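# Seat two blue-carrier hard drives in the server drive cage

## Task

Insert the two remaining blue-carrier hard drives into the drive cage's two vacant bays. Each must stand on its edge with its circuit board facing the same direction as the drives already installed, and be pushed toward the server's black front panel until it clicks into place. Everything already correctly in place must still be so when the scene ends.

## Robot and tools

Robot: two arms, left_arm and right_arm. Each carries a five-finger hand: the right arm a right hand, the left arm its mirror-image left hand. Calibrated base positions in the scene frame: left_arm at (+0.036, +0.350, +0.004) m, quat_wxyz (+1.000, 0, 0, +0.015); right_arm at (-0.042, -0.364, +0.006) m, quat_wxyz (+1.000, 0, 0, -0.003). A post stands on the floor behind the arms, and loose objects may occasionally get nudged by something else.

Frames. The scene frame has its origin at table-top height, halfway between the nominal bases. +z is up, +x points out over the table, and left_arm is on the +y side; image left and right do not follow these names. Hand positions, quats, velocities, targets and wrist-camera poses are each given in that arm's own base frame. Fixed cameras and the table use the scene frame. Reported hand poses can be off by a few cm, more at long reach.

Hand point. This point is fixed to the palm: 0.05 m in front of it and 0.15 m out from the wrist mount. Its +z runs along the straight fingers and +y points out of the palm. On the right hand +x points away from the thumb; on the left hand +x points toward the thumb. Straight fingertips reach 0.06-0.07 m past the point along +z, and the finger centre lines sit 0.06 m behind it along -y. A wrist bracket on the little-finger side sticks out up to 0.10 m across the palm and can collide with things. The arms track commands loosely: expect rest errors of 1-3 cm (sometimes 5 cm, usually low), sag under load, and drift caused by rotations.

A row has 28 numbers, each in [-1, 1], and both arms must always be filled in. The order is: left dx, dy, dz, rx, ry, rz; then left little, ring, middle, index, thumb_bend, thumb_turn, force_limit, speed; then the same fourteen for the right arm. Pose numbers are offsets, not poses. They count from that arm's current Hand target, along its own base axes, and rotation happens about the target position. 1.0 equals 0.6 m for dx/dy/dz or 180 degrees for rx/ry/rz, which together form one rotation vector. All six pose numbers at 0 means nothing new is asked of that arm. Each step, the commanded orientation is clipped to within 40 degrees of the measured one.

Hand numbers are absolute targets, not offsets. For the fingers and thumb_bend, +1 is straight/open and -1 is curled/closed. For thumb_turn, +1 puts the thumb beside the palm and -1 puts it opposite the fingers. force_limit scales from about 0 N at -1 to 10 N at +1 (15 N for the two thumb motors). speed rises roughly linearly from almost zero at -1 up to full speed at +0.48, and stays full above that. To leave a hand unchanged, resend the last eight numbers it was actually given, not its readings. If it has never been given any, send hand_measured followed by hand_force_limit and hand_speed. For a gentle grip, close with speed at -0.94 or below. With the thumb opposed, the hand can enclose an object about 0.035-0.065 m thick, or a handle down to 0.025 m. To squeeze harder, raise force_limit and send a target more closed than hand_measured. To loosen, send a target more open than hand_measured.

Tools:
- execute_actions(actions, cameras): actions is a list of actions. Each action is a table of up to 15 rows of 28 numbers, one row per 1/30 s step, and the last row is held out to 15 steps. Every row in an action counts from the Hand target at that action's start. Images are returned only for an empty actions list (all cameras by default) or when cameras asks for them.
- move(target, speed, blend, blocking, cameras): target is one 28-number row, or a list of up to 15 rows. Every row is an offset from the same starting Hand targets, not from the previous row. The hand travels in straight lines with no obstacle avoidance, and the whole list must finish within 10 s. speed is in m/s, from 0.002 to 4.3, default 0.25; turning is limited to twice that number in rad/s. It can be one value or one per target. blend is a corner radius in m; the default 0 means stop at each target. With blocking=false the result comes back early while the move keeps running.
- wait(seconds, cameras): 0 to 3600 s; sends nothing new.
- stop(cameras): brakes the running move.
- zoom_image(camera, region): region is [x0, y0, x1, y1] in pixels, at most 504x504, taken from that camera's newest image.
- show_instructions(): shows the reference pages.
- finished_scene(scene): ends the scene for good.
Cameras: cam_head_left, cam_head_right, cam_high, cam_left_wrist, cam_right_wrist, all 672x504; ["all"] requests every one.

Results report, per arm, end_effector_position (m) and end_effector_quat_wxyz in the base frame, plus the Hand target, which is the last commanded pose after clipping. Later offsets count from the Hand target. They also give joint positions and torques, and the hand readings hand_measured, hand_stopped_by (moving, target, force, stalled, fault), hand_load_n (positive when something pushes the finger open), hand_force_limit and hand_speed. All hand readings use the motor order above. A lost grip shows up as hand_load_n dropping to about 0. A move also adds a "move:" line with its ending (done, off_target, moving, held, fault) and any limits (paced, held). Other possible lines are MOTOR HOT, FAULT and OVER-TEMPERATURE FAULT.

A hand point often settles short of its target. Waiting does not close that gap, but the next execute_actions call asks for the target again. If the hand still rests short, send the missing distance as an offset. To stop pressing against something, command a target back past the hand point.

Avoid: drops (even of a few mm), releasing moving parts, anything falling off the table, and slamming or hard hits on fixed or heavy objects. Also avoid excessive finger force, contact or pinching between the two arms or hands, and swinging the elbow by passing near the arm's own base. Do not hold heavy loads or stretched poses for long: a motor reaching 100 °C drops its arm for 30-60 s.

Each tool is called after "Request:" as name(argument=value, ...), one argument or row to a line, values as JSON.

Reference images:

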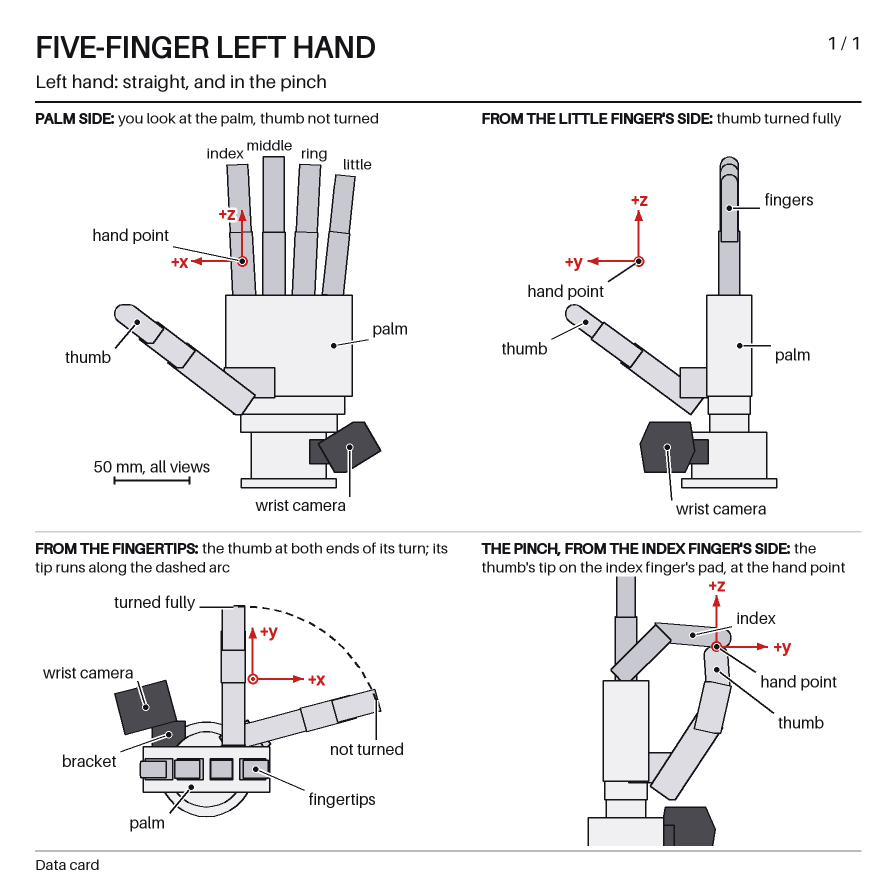

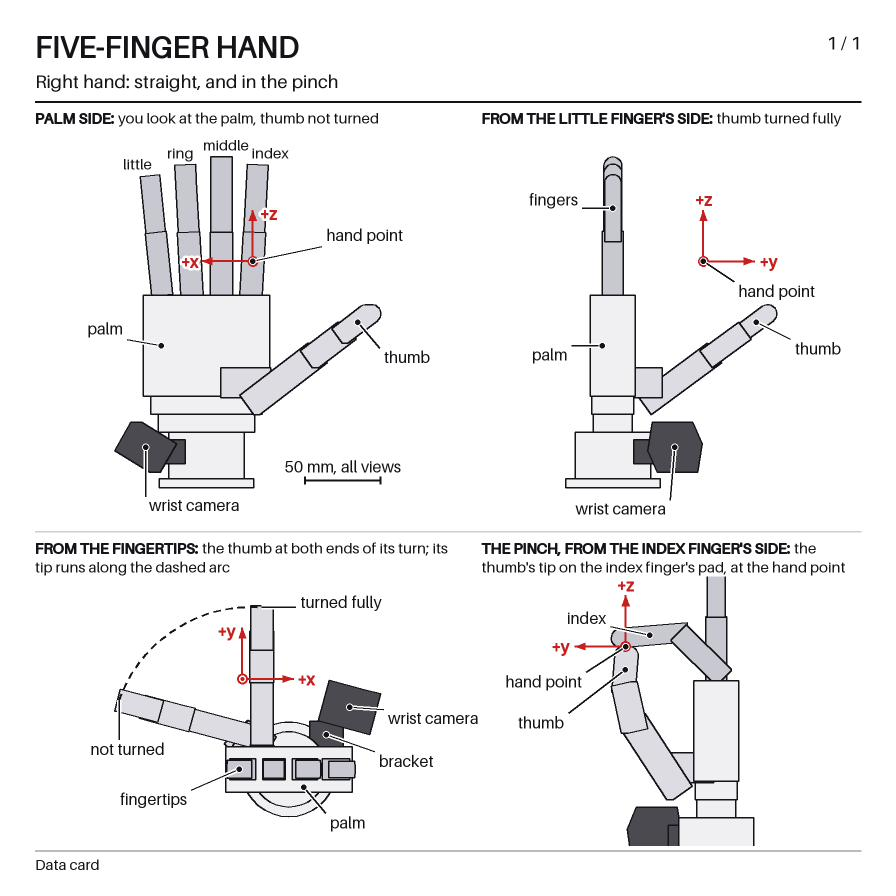

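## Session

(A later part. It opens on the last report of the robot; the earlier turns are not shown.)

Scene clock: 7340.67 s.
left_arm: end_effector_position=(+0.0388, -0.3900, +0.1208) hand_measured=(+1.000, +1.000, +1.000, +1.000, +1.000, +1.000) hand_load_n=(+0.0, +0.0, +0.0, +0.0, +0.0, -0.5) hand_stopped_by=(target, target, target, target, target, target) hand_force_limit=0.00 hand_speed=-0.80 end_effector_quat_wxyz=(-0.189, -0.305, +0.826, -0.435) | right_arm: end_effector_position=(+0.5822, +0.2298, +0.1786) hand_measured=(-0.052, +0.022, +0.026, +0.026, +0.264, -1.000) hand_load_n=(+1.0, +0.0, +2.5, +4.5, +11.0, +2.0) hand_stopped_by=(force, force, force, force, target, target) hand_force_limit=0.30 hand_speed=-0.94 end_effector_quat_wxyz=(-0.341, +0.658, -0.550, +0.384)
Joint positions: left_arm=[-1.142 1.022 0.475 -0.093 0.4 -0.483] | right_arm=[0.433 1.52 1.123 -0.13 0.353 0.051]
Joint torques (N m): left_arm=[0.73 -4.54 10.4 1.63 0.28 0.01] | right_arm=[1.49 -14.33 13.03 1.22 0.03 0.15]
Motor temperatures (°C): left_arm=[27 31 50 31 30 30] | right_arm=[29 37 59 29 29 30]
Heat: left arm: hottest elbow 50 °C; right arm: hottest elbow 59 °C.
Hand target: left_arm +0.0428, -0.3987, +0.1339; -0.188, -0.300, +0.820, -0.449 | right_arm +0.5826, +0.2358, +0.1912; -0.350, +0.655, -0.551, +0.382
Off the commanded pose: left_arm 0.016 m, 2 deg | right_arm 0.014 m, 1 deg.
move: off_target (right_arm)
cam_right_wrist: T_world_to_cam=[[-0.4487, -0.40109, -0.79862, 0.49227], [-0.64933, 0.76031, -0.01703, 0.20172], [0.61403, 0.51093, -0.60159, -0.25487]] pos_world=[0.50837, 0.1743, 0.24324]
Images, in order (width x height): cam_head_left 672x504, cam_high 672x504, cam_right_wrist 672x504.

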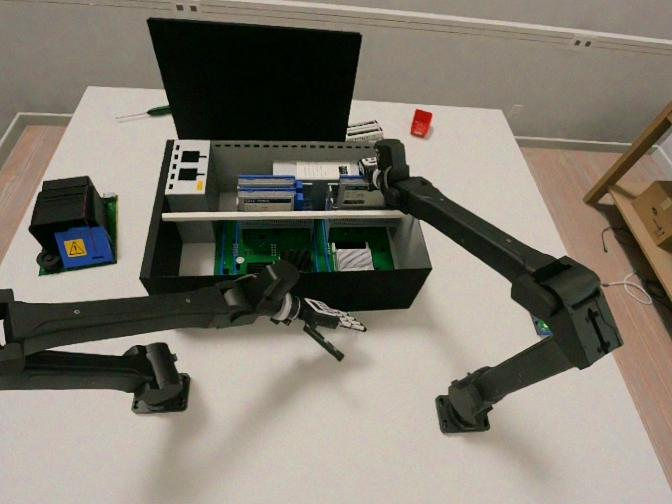

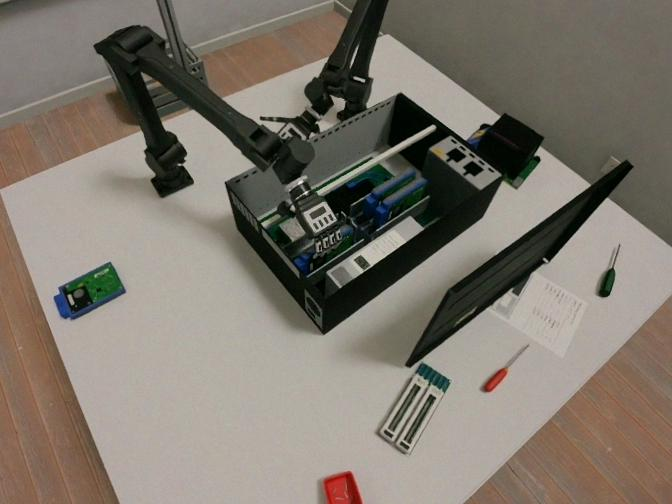

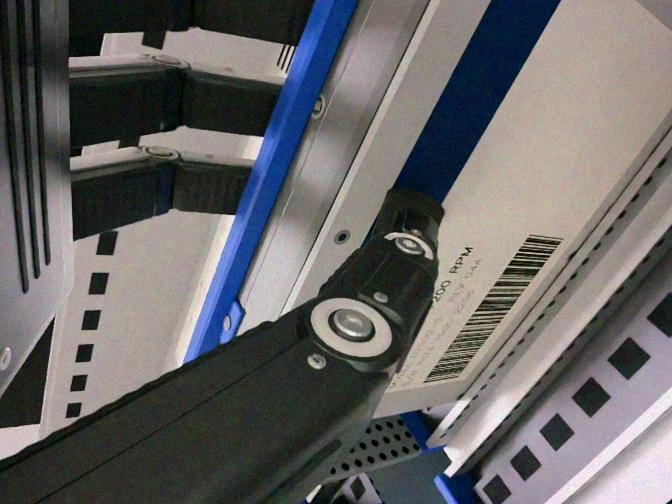

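Request:
move(
  target=[0,0,0,0,0,0,1,1,1,1,1,1,0,-0.8,0,0,-0.02,0,0,0,-0.2,-0.2,-0.4,-0.4,0.26,-1,0.3,-0.94],
  speed=0.03,
  cameras=["cam_right_wrist","cam_high","cam_head_left"],
)

Request:
zoom_image(
  camera="cam_right_wrist",
  region=[420, 340, 520, 440],
)

Request:
zoom_image(
  camera="cam_head_left",
  region=[330, 165, 380, 215],
)

Scene clock: 7406.93 s.
left_arm: end_effector_position=(+0.0388, -0.3900, +0.1208) hand_measured=(+1.000, +1.000, +1.000, +1.000, +1.000, +1.000) hand_load_n=(-0.5, +0.0, +0.0, +0.0, +0.0, +0.0) hand_stopped_by=(target, target, target, target, target, target) hand_force_limit=0.00 hand_speed=-0.80 end_effector_quat_wxyz=(-0.189, -0.305, +0.826, -0.435) | right_arm: end_effector_position=(+0.5824, +0.2299, +0.1789) hand_measured=(-0.052, +0.022, +0.026, +0.026, +0.264, -1.000) hand_load_n=(+1.5, +0.0, +2.5, +5.0, +11.0, +2.0) hand_stopped_by=(force, force, force, force, target, target) hand_force_limit=0.30 hand_speed=-0.94 end_effector_quat_wxyz=(-0.342, +0.658, -0.550, +0.384)
Joint positions: left_arm=[-1.142 1.022 0.475 -0.093 0.4 -0.483] | right_arm=[0.433 1.52 1.123 -0.129 0.353 0.051]
Joint torques (N m): left_arm=[0.73 -4.48 10.4 1.63 0.28 0.01] | right_arm=[0.56 -12.45 11.33 2.21 0 0.17]
Motor temperatures (°C): left_arm=[27 31 50 31 30 30] | right_arm=[29 37 60 28 29 30]
Heat: left arm: hottest elbow 50 °C; right arm: hottest elbow 60 °C.
Hand target: left_arm +0.0428, -0.3987, +0.1339; -0.188, -0.300, +0.820, -0.449 | right_arm +0.5825, +0.2358, +0.1792; -0.350, +0.655, -0.551, +0.382
Off the commanded pose: left_arm 0.016 m, 2 deg | right_arm 0.006 m, 1 deg.
move: done
cam_right_wrist: T_world_to_cam=[[-0.44799, -0.4004, -0.79936, 0.49214], [-0.64915, 0.76047, -0.01711, 0.20161], [0.61474, 0.51124, -0.60061, -0.25558]] pos_world=[0.50847, 0.1744, 0.24335]
Images, in order (width x height): cam_head_left 672x504, cam_high 672x504, cam_right_wrist 672x504.

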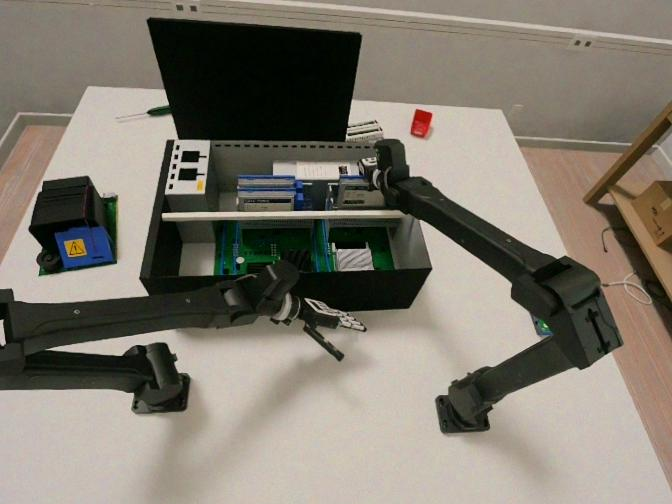

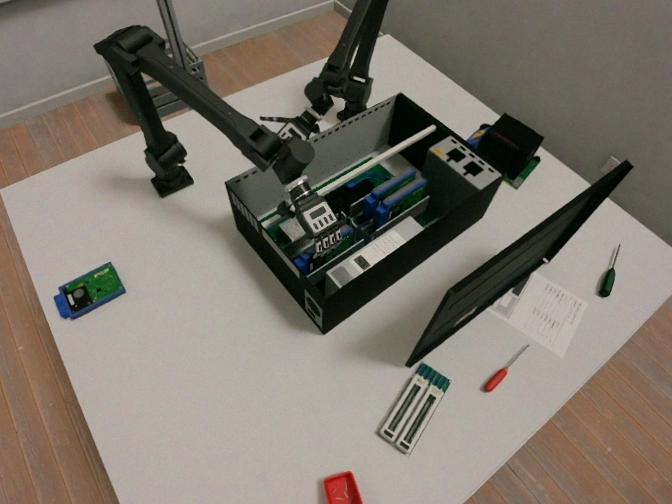

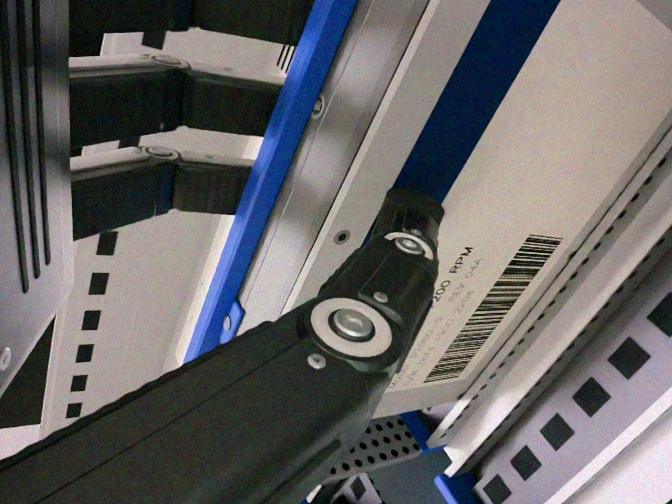

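Scaled by 5.040 from the camera's image (finer frame: 960x720).

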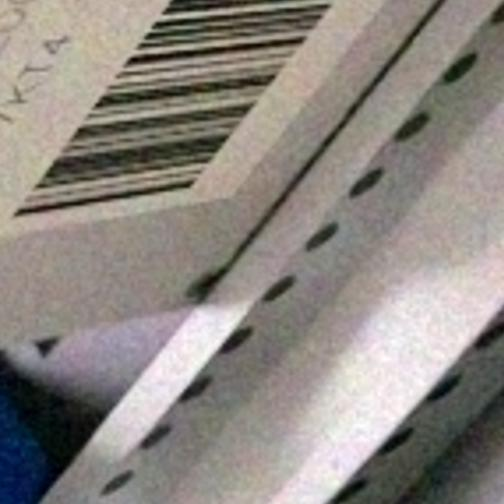

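Scaled by 10.080 from the camera's image (finer frame: 960x720).

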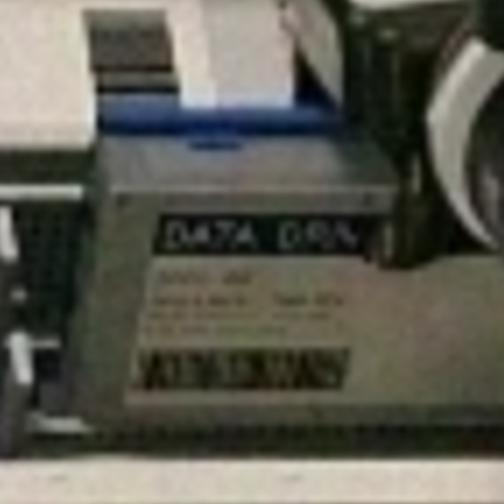

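Request:
move(
  target=[0,0,0,0,0,0,1,1,1,1,1,1,0,-0.8,0,0,-0.02,0,0,0,-0.2,-0.2,-0.4,-0.4,0.26,-1,0.3,-0.94],
  speed=0.03,
  cameras=["cam_right_wrist","cam_head_left"],
)

Request:
zoom_image(
  camera="cam_right_wrist",
  region=[420, 340, 520, 440],
)

Request:
zoom_image(
  camera="cam_head_left",
  region=[330, 165, 380, 215],
)

Scene clock: 7431.43 s.
left_arm: end_effector_position=(+0.0388, -0.3900, +0.1208) hand_measured=(+1.000, +1.000, +1.000, +1.000, +1.000, +1.000) hand_load_n=(+0.0, +0.0, +0.0, +0.0, +0.0, -0.5) hand_stopped_by=(target, target, target, target, target, target) hand_force_limit=0.00 hand_speed=-0.80 end_effector_quat_wxyz=(-0.189, -0.305, +0.826, -0.435) | right_arm: end_effector_position=(+0.5837, +0.2306, +0.1786) hand_measured=(-0.052, +0.022, +0.026, +0.026, +0.264, -1.000) hand_load_n=(+3.0, +0.0, +3.5, +5.5, +9.5, +1.5) hand_stopped_by=(force, force, force, force, target, target) hand_force_limit=0.30 hand_speed=-0.94 end_effector_quat_wxyz=(-0.348, +0.654, -0.549, +0.387)
Joint positions: left_arm=[-1.142 1.022 0.475 -0.093 0.4 -0.483] | right_arm=[0.433 1.52 1.113 -0.103 0.352 0.051]
Joint torques (N m): left_arm=[0.73 -4.48 10.39 1.63 0.28 0.01] | right_arm=[1.2 -11.4 10.56 2.09 0.03 0.11]
Motor temperatures (°C): left_arm=[27 31 50 31 30 30] | right_arm=[29 37 60 28 29 30]
Heat: left arm: hottest elbow 50 °C; right arm: hottest elbow 60 °C.
Hand target: left_arm +0.0428, -0.3987, +0.1339; -0.188, -0.300, +0.820, -0.449 | right_arm +0.5826, +0.2359, +0.1672; -0.350, +0.655, -0.551, +0.382
Off the commanded pose: left_arm 0.016 m, 2 deg | right_arm 0.013 m, 1 deg.
move: off_target (right_arm)
cam_right_wrist: T_world_to_cam=[[-0.43617, -0.395, -0.80853, 0.48632], [-0.64914, 0.76037, -0.02129, 0.20271], [0.6232, 0.51557, -0.58806, -0.26503]] pos_world=[0.50887, 0.1746, 0.24167]
Images, in order (width x height): cam_head_left 672x504, cam_right_wrist 672x504.

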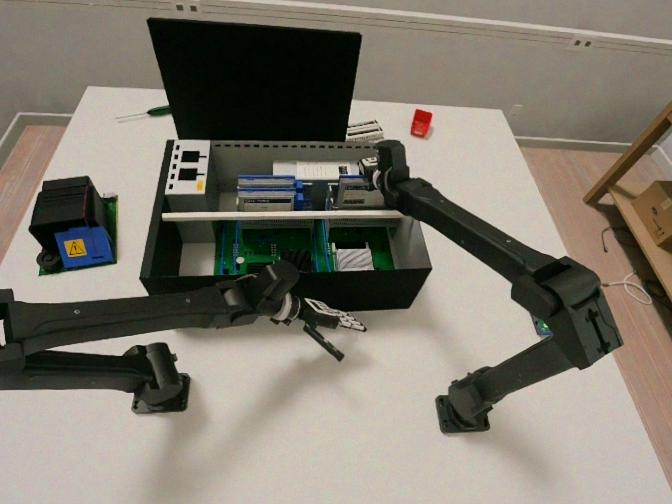

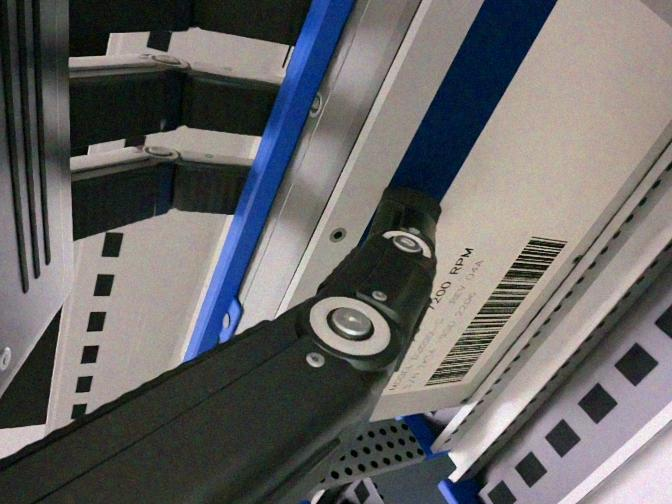

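Scaled by 5.040 from the camera's image (finer frame: 960x720).

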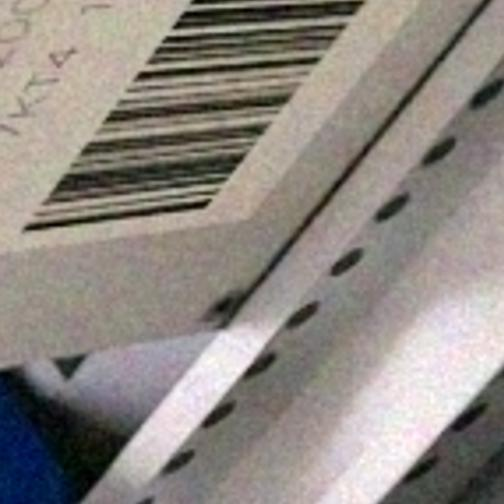

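Scaled by 10.080 from the camera's image (finer frame: 960x720).

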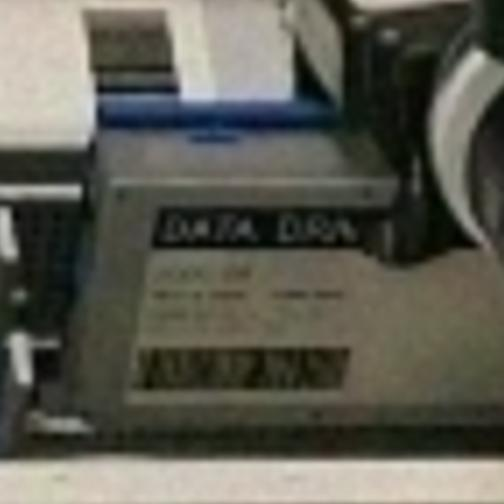

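Request:
execute_actions(
  actions=[
    [[0,0,0,0,0,0,1,1,1,1,1,1,0,-0.8,0,0,0,0,0,0,-0.2,-0.2,-0.4,-0.4,0.26,-1,0.3,-0.94]],
  ],
  cameras=["all"],
)

Request:
zoom_image(
  camera="cam_high",
  region=[350, 155, 450, 240],
)

Request:
zoom_image(
  camera="cam_head_right",
  region=[310, 150, 400, 220],
)

Request:
zoom_image(
  camera="cam_head_right",
  region=[230, 160, 330, 230],
)

Scene clock: 7510.23 s.
left_arm: end_effector_position=(+0.0388, -0.3900, +0.1208) hand_measured=(+1.000, +1.000, +1.000, +1.000, +1.000, +1.000) hand_load_n=(+0.0, +0.0, +0.0, -0.5, +0.0, +0.0) hand_stopped_by=(target, target, target, target, target, target) hand_force_limit=0.00 hand_speed=-0.80 end_effector_quat_wxyz=(-0.189, -0.305, +0.826, -0.435) | right_arm: end_effector_position=(+0.5837, +0.2306, +0.1786) hand_measured=(-0.052, +0.022, +0.026, +0.026, +0.264, -1.000) hand_load_n=(+2.5, +0.0, +3.0, +6.0, +9.5, +1.0) hand_stopped_by=(force, force, force, force, target, target) hand_force_limit=0.30 hand_speed=-0.94 end_effector_quat_wxyz=(-0.348, +0.654, -0.549, +0.387)
Joint positions: left_arm=[-1.142 1.022 0.475 -0.093 0.4 -0.483] | right_arm=[0.433 1.52 1.113 -0.103 0.352 0.051]
Joint torques (N m): left_arm=[0.73 -4.48 10.39 1.63 0.28 0.01] | right_arm=[1.55 -11.69 10.45 2.35 0.02 0.12]
Motor temperatures (°C): left_arm=[27 31 50 31 30 30] | right_arm=[29 37 58 28 29 30]
Heat: left arm: hottest elbow 50 °C; right arm: hottest elbow 58 °C.
Hand target: left_arm +0.0428, -0.3987, +0.1339; -0.188, -0.300, +0.820, -0.449 | right_arm +0.5826, +0.2359, +0.1672; -0.350, +0.655, -0.551, +0.381
Off the commanded pose: left_arm 0.016 m, 2 deg | right_arm 0.013 m, 1 deg.
Step readings (end_effector_position of left_arm | right_arm):
0: (+0.0388, -0.3900, +0.1208) | (+0.5837, +0.2306, +0.1786)
1: (+0.0388, -0.3900, +0.1208) | (+0.5837, +0.2306, +0.1786)
2: (+0.0388, -0.3900, +0.1208) | (+0.5837, +0.2306, +0.1786)
4: (+0.0388, -0.3900, +0.1208) | (+0.5837, +0.2306, +0.1786)
8: (+0.0388, -0.3900, +0.1208) | (+0.5837, +0.2306, +0.1786)
15: (+0.0388, -0.3900, +0.1208) | (+0.5837, +0.2306, +0.1786)
cam_right_wrist: T_world_to_cam=[[-0.43617, -0.395, -0.80853, 0.48632], [-0.64914, 0.76037, -0.02129, 0.20271], [0.6232, 0.51557, -0.58806, -0.26503]] pos_world=[0.50887, 0.1746, 0.24167]

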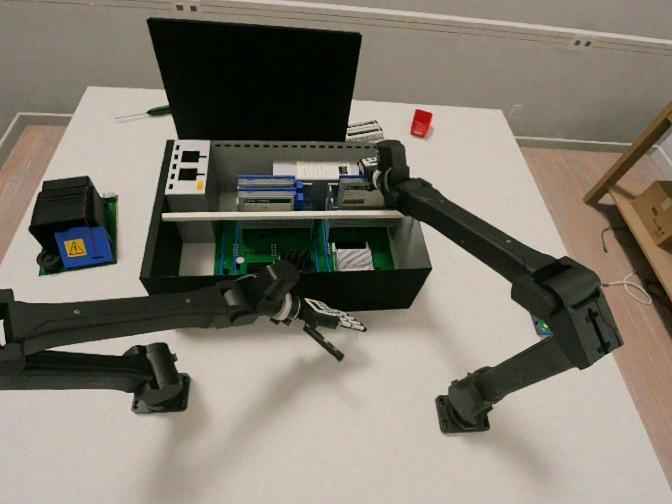

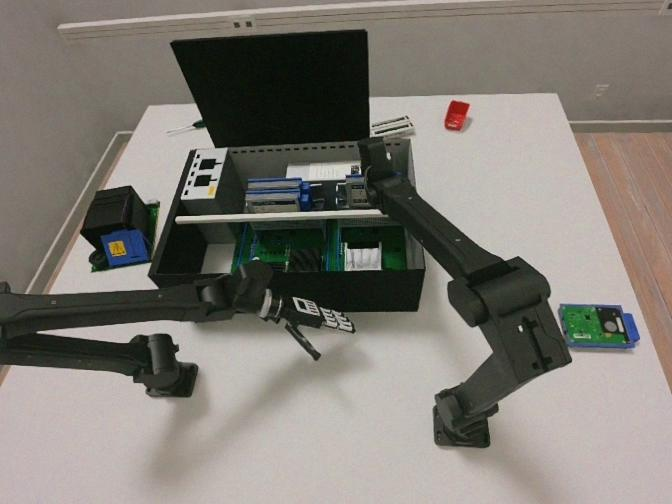

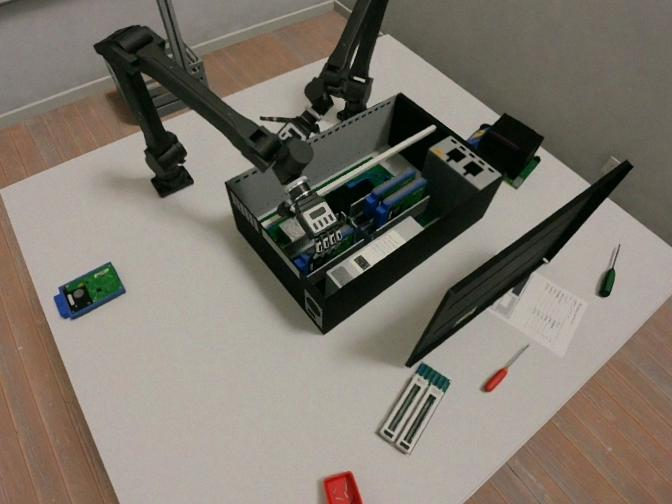

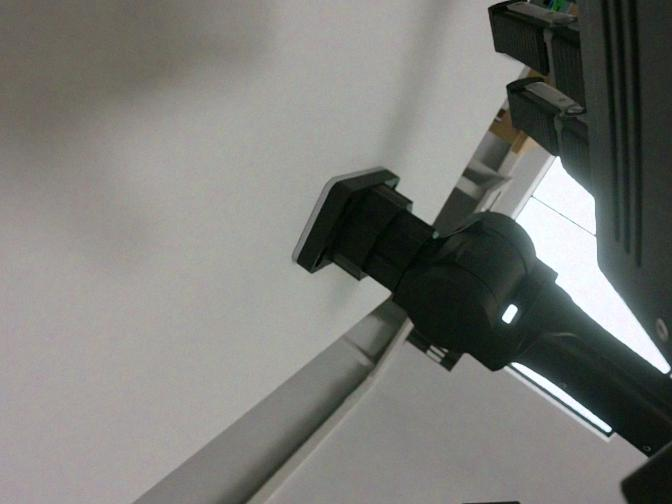

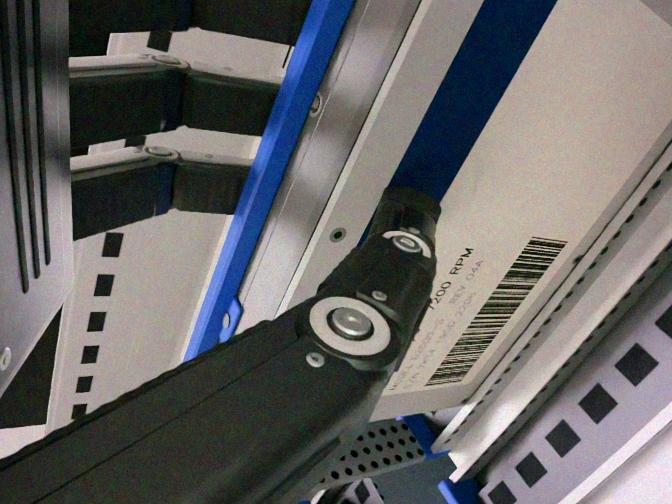

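Scaled by 5.040 from the camera's image (finer frame: 960x720).

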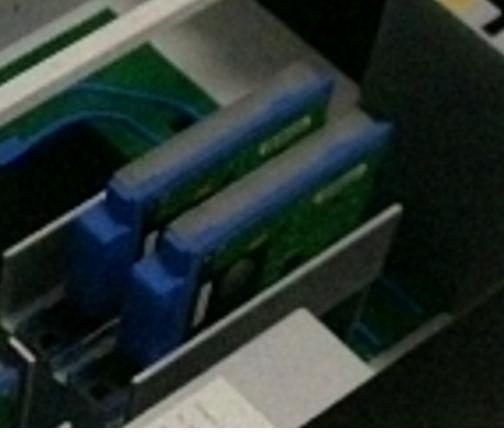

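Scaled by 5.600 from the camera's image (finer frame: 960x720).

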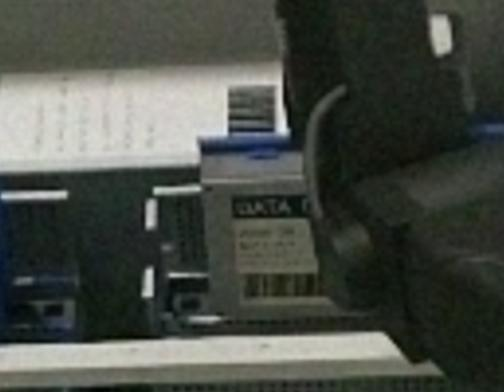

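Scaled by 5.040 from the camera's image (finer frame: 960x720).

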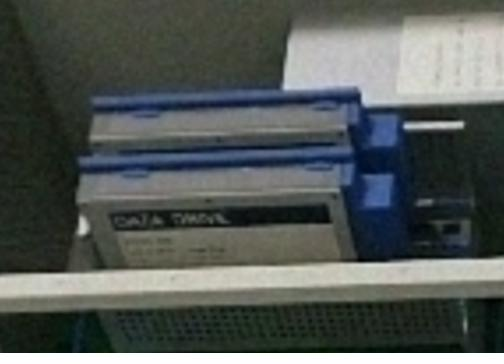

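Request:
zoom_image(
  camera="cam_right_wrist",
  region=[470, 310, 630, 430],
)

Request:
zoom_image(
  camera="cam_right_wrist",
  region=[552, 200, 672, 320],
)

Scaled by 3.150 from the camera's image (finer frame: 960x720).

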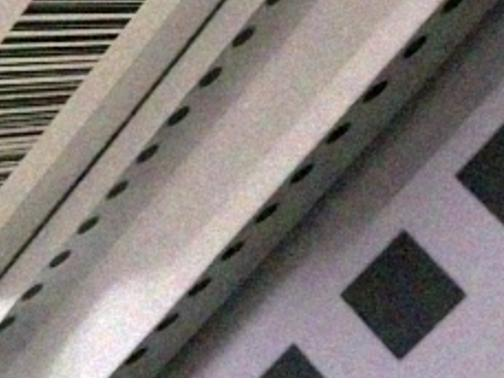

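Scaled by 4.200 from the camera's image (finer frame: 960x720).

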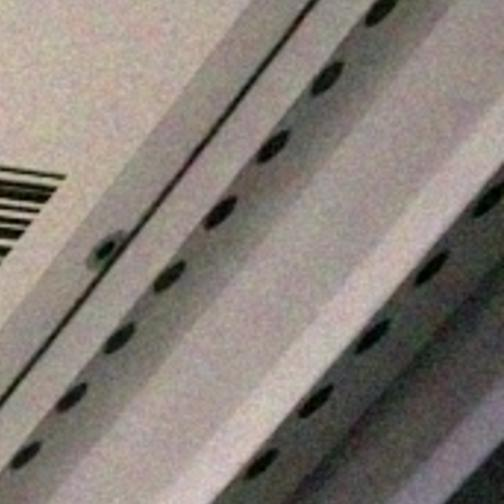

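Request:
zoom_image(
  camera="cam_right_wrist",
  region=[320, 384, 480, 504],
)

Request:
zoom_image(
  camera="cam_head_right",
  region=[280, 165, 360, 225],
)

Request:
zoom_image(
  camera="cam_head_left",
  region=[300, 165, 380, 225],
)

Scaled by 3.150 from the camera's image (finer frame: 960x720).

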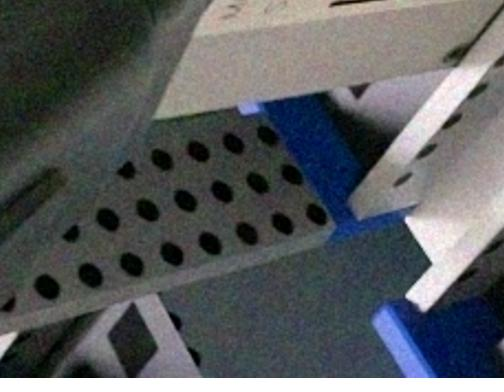

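Scaled by 6.300 from the camera's image (finer frame: 960x720).

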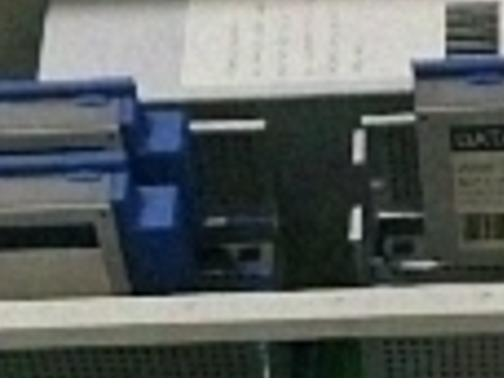

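Scaled by 6.300 from the camera's image (finer frame: 960x720).

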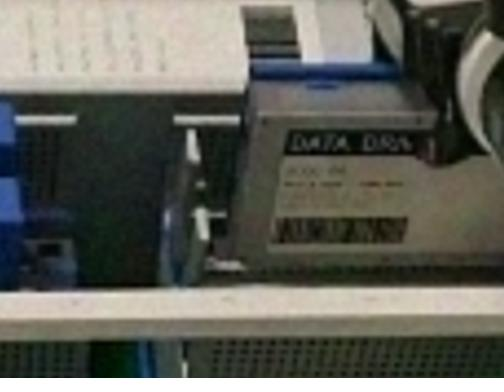

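Request:
zoom_image(
  camera="cam_head_left",
  region=[232, 168, 272, 208],
)

Request:
zoom_image(
  camera="cam_head_left",
  region=[262, 168, 302, 208],
)

Request:
zoom_image(
  camera="cam_head_left",
  region=[335, 168, 375, 208],
)

Scaled by 12.600 from the camera's image (finer frame: 960x720).

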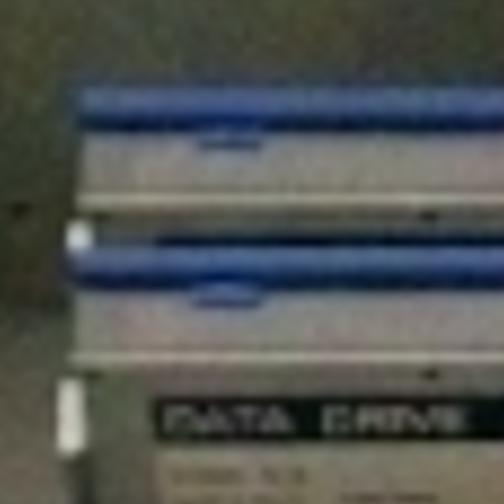

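Scaled by 12.600 from the camera's image (finer frame: 960x720).

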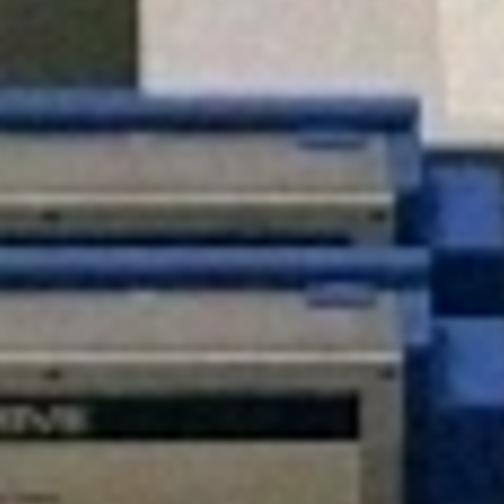

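Scaled by 12.600 from the camera's image (finer frame: 960x720).

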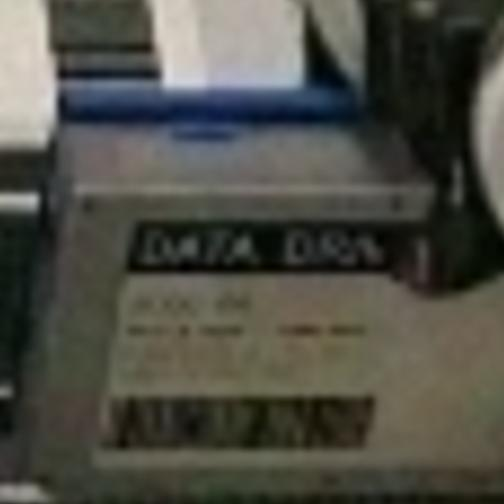

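Request:
zoom_image(
  camera="cam_right_wrist",
  region=[330, 0, 430, 100],
)

Request:
zoom_image(
  camera="cam_right_wrist",
  region=[210, 250, 310, 350],
)

Request:
zoom_image(
  camera="cam_right_wrist",
  region=[572, 120, 672, 220],
)

Request:
zoom_image(
  camera="cam_right_wrist",
  region=[430, 330, 530, 430],
)

Scaled by 5.040 from the camera's image (finer frame: 960x720).

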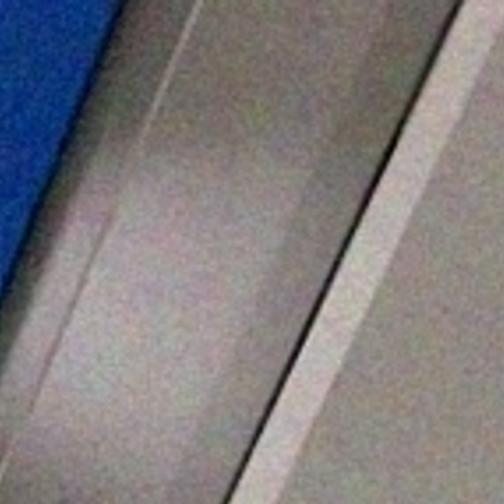

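Scaled by 5.040 from the camera's image (finer frame: 960x720).

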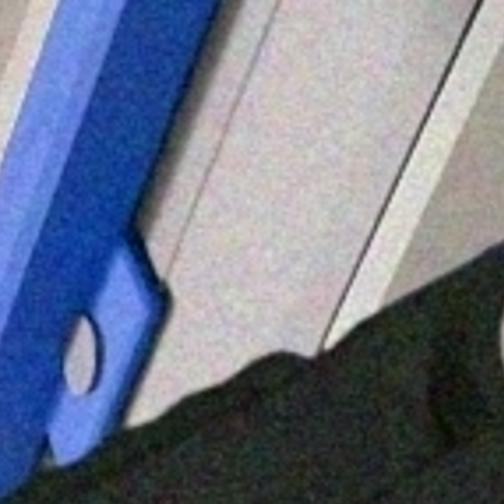

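Scaled by 5.040 from the camera's image (finer frame: 960x720).

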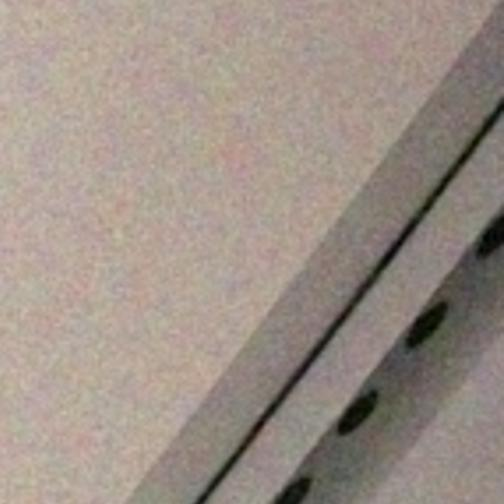

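Scaled by 5.040 from the camera's image (finer frame: 960x720).

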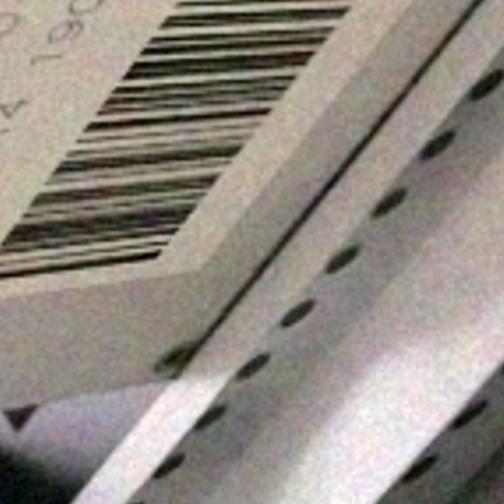

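Request:
zoom_image(
  camera="cam_right_wrist",
  region=[622, 120, 672, 170],
)

Request:
zoom_image(
  camera="cam_right_wrist",
  region=[552, 210, 602, 260],
)

Request:
zoom_image(
  camera="cam_right_wrist",
  region=[460, 355, 510, 405],
)

Scaled by 10.080 from the camera's image (finer frame: 960x720).

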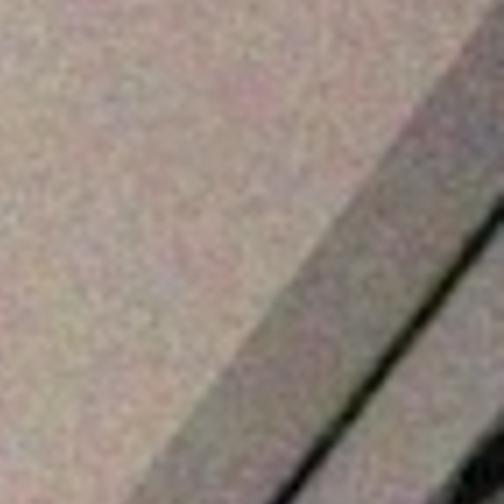

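Scaled by 10.080 from the camera's image (finer frame: 960x720).

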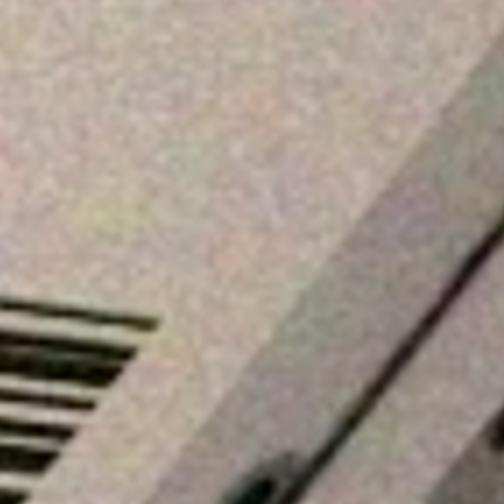

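Scaled by 10.080 from the camera's image (finer frame: 960x720).

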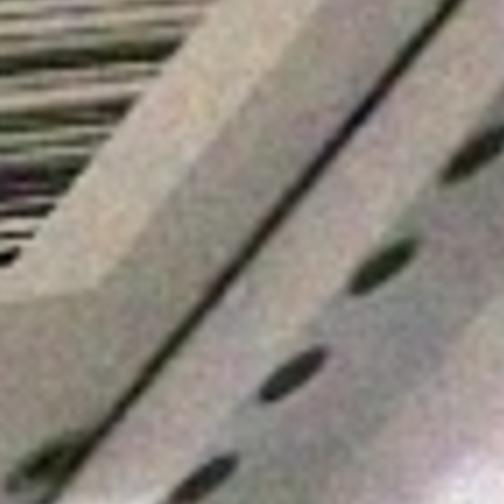

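Request:
zoom_image(
  camera="cam_high",
  region=[375, 170, 435, 215],
)

Request:
zoom_image(
  camera="cam_high",
  region=[325, 215, 365, 245],
)

Request:
zoom_image(
  camera="cam_high",
  region=[290, 240, 330, 270],
)

Scaled by 8.400 from the camera's image (finer frame: 960x720).

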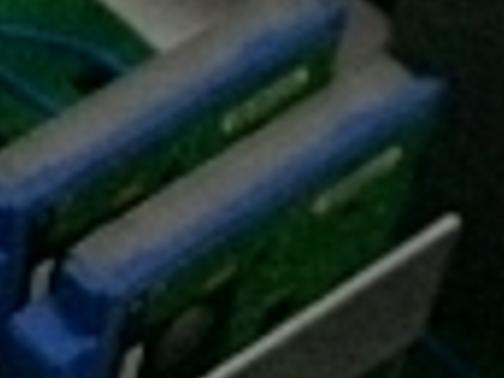

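Scaled by 12.600 from the camera's image (finer frame: 960x720).

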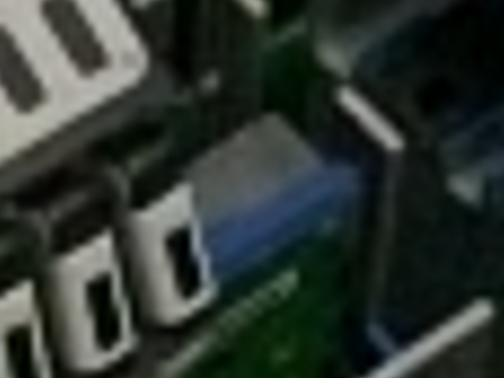

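Scaled by 12.600 from the camera's image (finer frame: 960x720).

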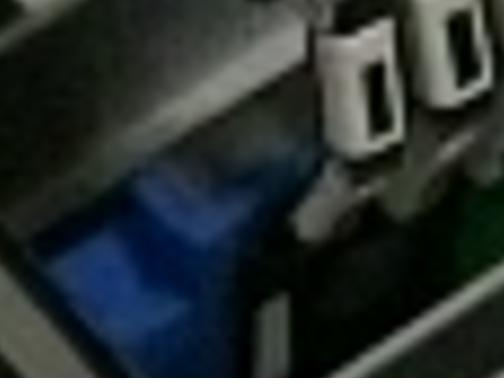

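Request:
move(
  target=[0,0,0,0,0,0,1,1,1,1,1,1,0,-0.8,-0.01,0,0.006,0,0,0,-0.2,-0.2,-0.4,-0.4,0.26,-1,0.3,-0.94],
  speed=0.03,
  cameras=["cam_right_wrist","cam_high","cam_head_left"],
)

Request:
zoom_image(
  camera="cam_head_left",
  region=[335, 168, 375, 208],
)

Request:
zoom_image(
  camera="cam_right_wrist",
  region=[430, 330, 530, 430],
)

Request:
zoom_image(
  camera="cam_high",
  region=[325, 215, 365, 245],
)

Scene clock: 7939.10 s.
left_arm: end_effector_position=(+0.0388, -0.3900, +0.1208) hand_measured=(+1.000, +1.000, +1.000, +1.000, +1.000, +1.000) hand_load_n=(+0.0, +0.0, +0.0, +0.0, +0.0, +0.0) hand_stopped_by=(target, target, target, target, target, target) hand_force_limit=0.00 hand_speed=-0.80 end_effector_quat_wxyz=(-0.189, -0.305, +0.826, -0.435) | right_arm: end_effector_position=(+0.5819, +0.2315, +0.1781) hand_measured=(-0.052, +0.022, +0.026, +0.026, +0.264, -1.000) hand_load_n=(+2.0, +0.0, +3.0, +5.5, +10.0, +1.5) hand_stopped_by=(force, force, force, force, target, target) hand_force_limit=0.30 hand_speed=-0.94 end_effector_quat_wxyz=(-0.348, +0.655, -0.548, +0.386)
Joint positions: left_arm=[-1.142 1.022 0.475 -0.093 0.4 -0.483] | right_arm=[0.436 1.518 1.109 -0.103 0.353 0.051]
Joint torques (N m): left_arm=[0.62 -4.42 10.39 1.63 0.28 0.01] | right_arm=[1.9 -13.16 9.92 1.96 0.17 0.18]
Heat: left arm: hottest elbow 50 °C; right arm: hottest elbow 54 °C.
Hand target: left_arm +0.0428, -0.3987, +0.1339; -0.188, -0.300, +0.820, -0.449 | right_arm +0.5766, +0.2357, +0.1707; -0.350, +0.655, -0.551, +0.382
Off the commanded pose: left_arm 0.016 m, 2 deg | right_arm 0.010 m, 1 deg.
move: done
cam_right_wrist: T_world_to_cam=[[-0.43611, -0.39653, -0.80782, 0.48572], [-0.65093, 0.75885, -0.02108, 0.20224], [0.62137, 0.51664, -0.58905, -0.26377]] pos_world=[0.50737, 0.1754, 0.24127]
Images, in order (width x height): cam_head_left 672x504, cam_high 672x504, cam_right_wrist 672x504.

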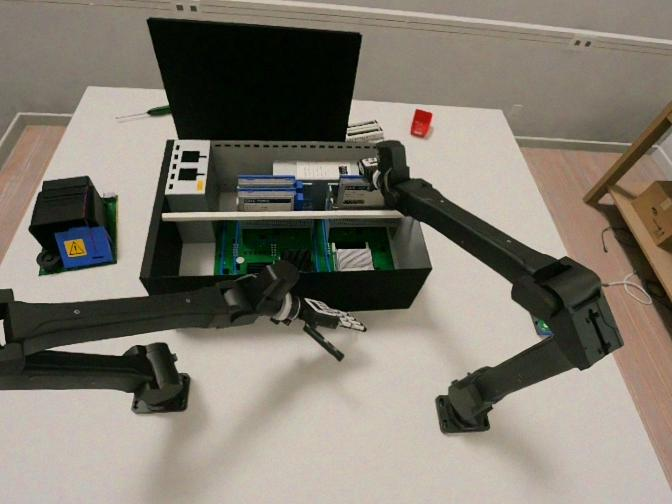

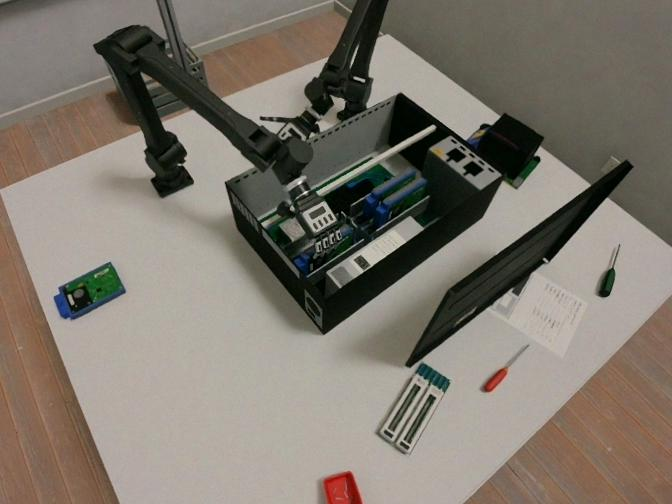

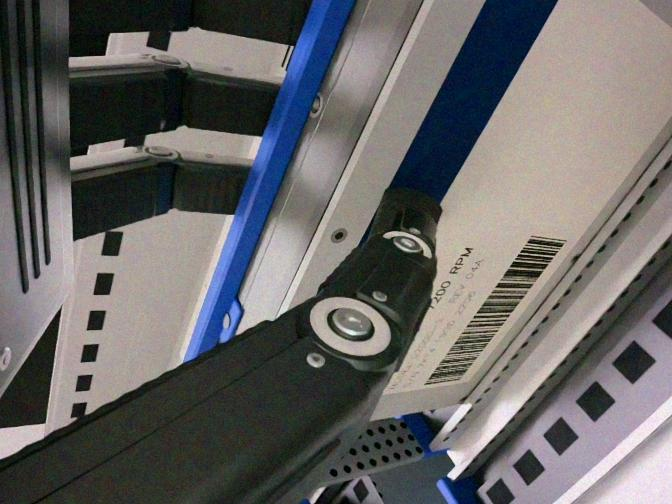

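Scaled by 12.600 from the camera's image (finer frame: 960x720).

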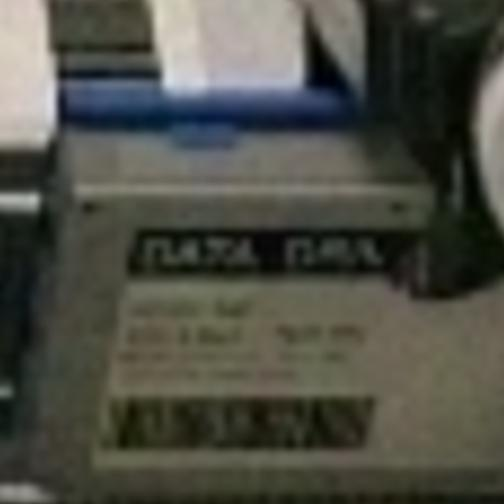

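Scaled by 5.040 from the camera's image (finer frame: 960x720).

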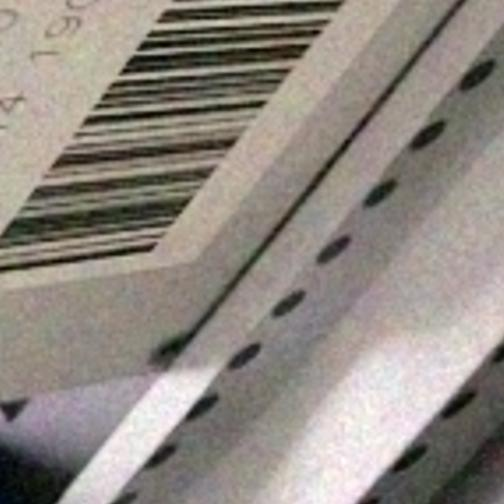

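Scaled by 12.600 from the camera's image (finer frame: 960x720).

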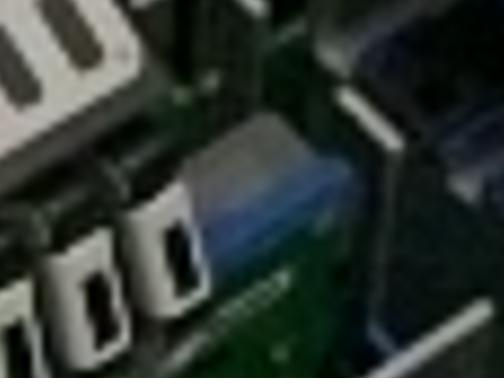

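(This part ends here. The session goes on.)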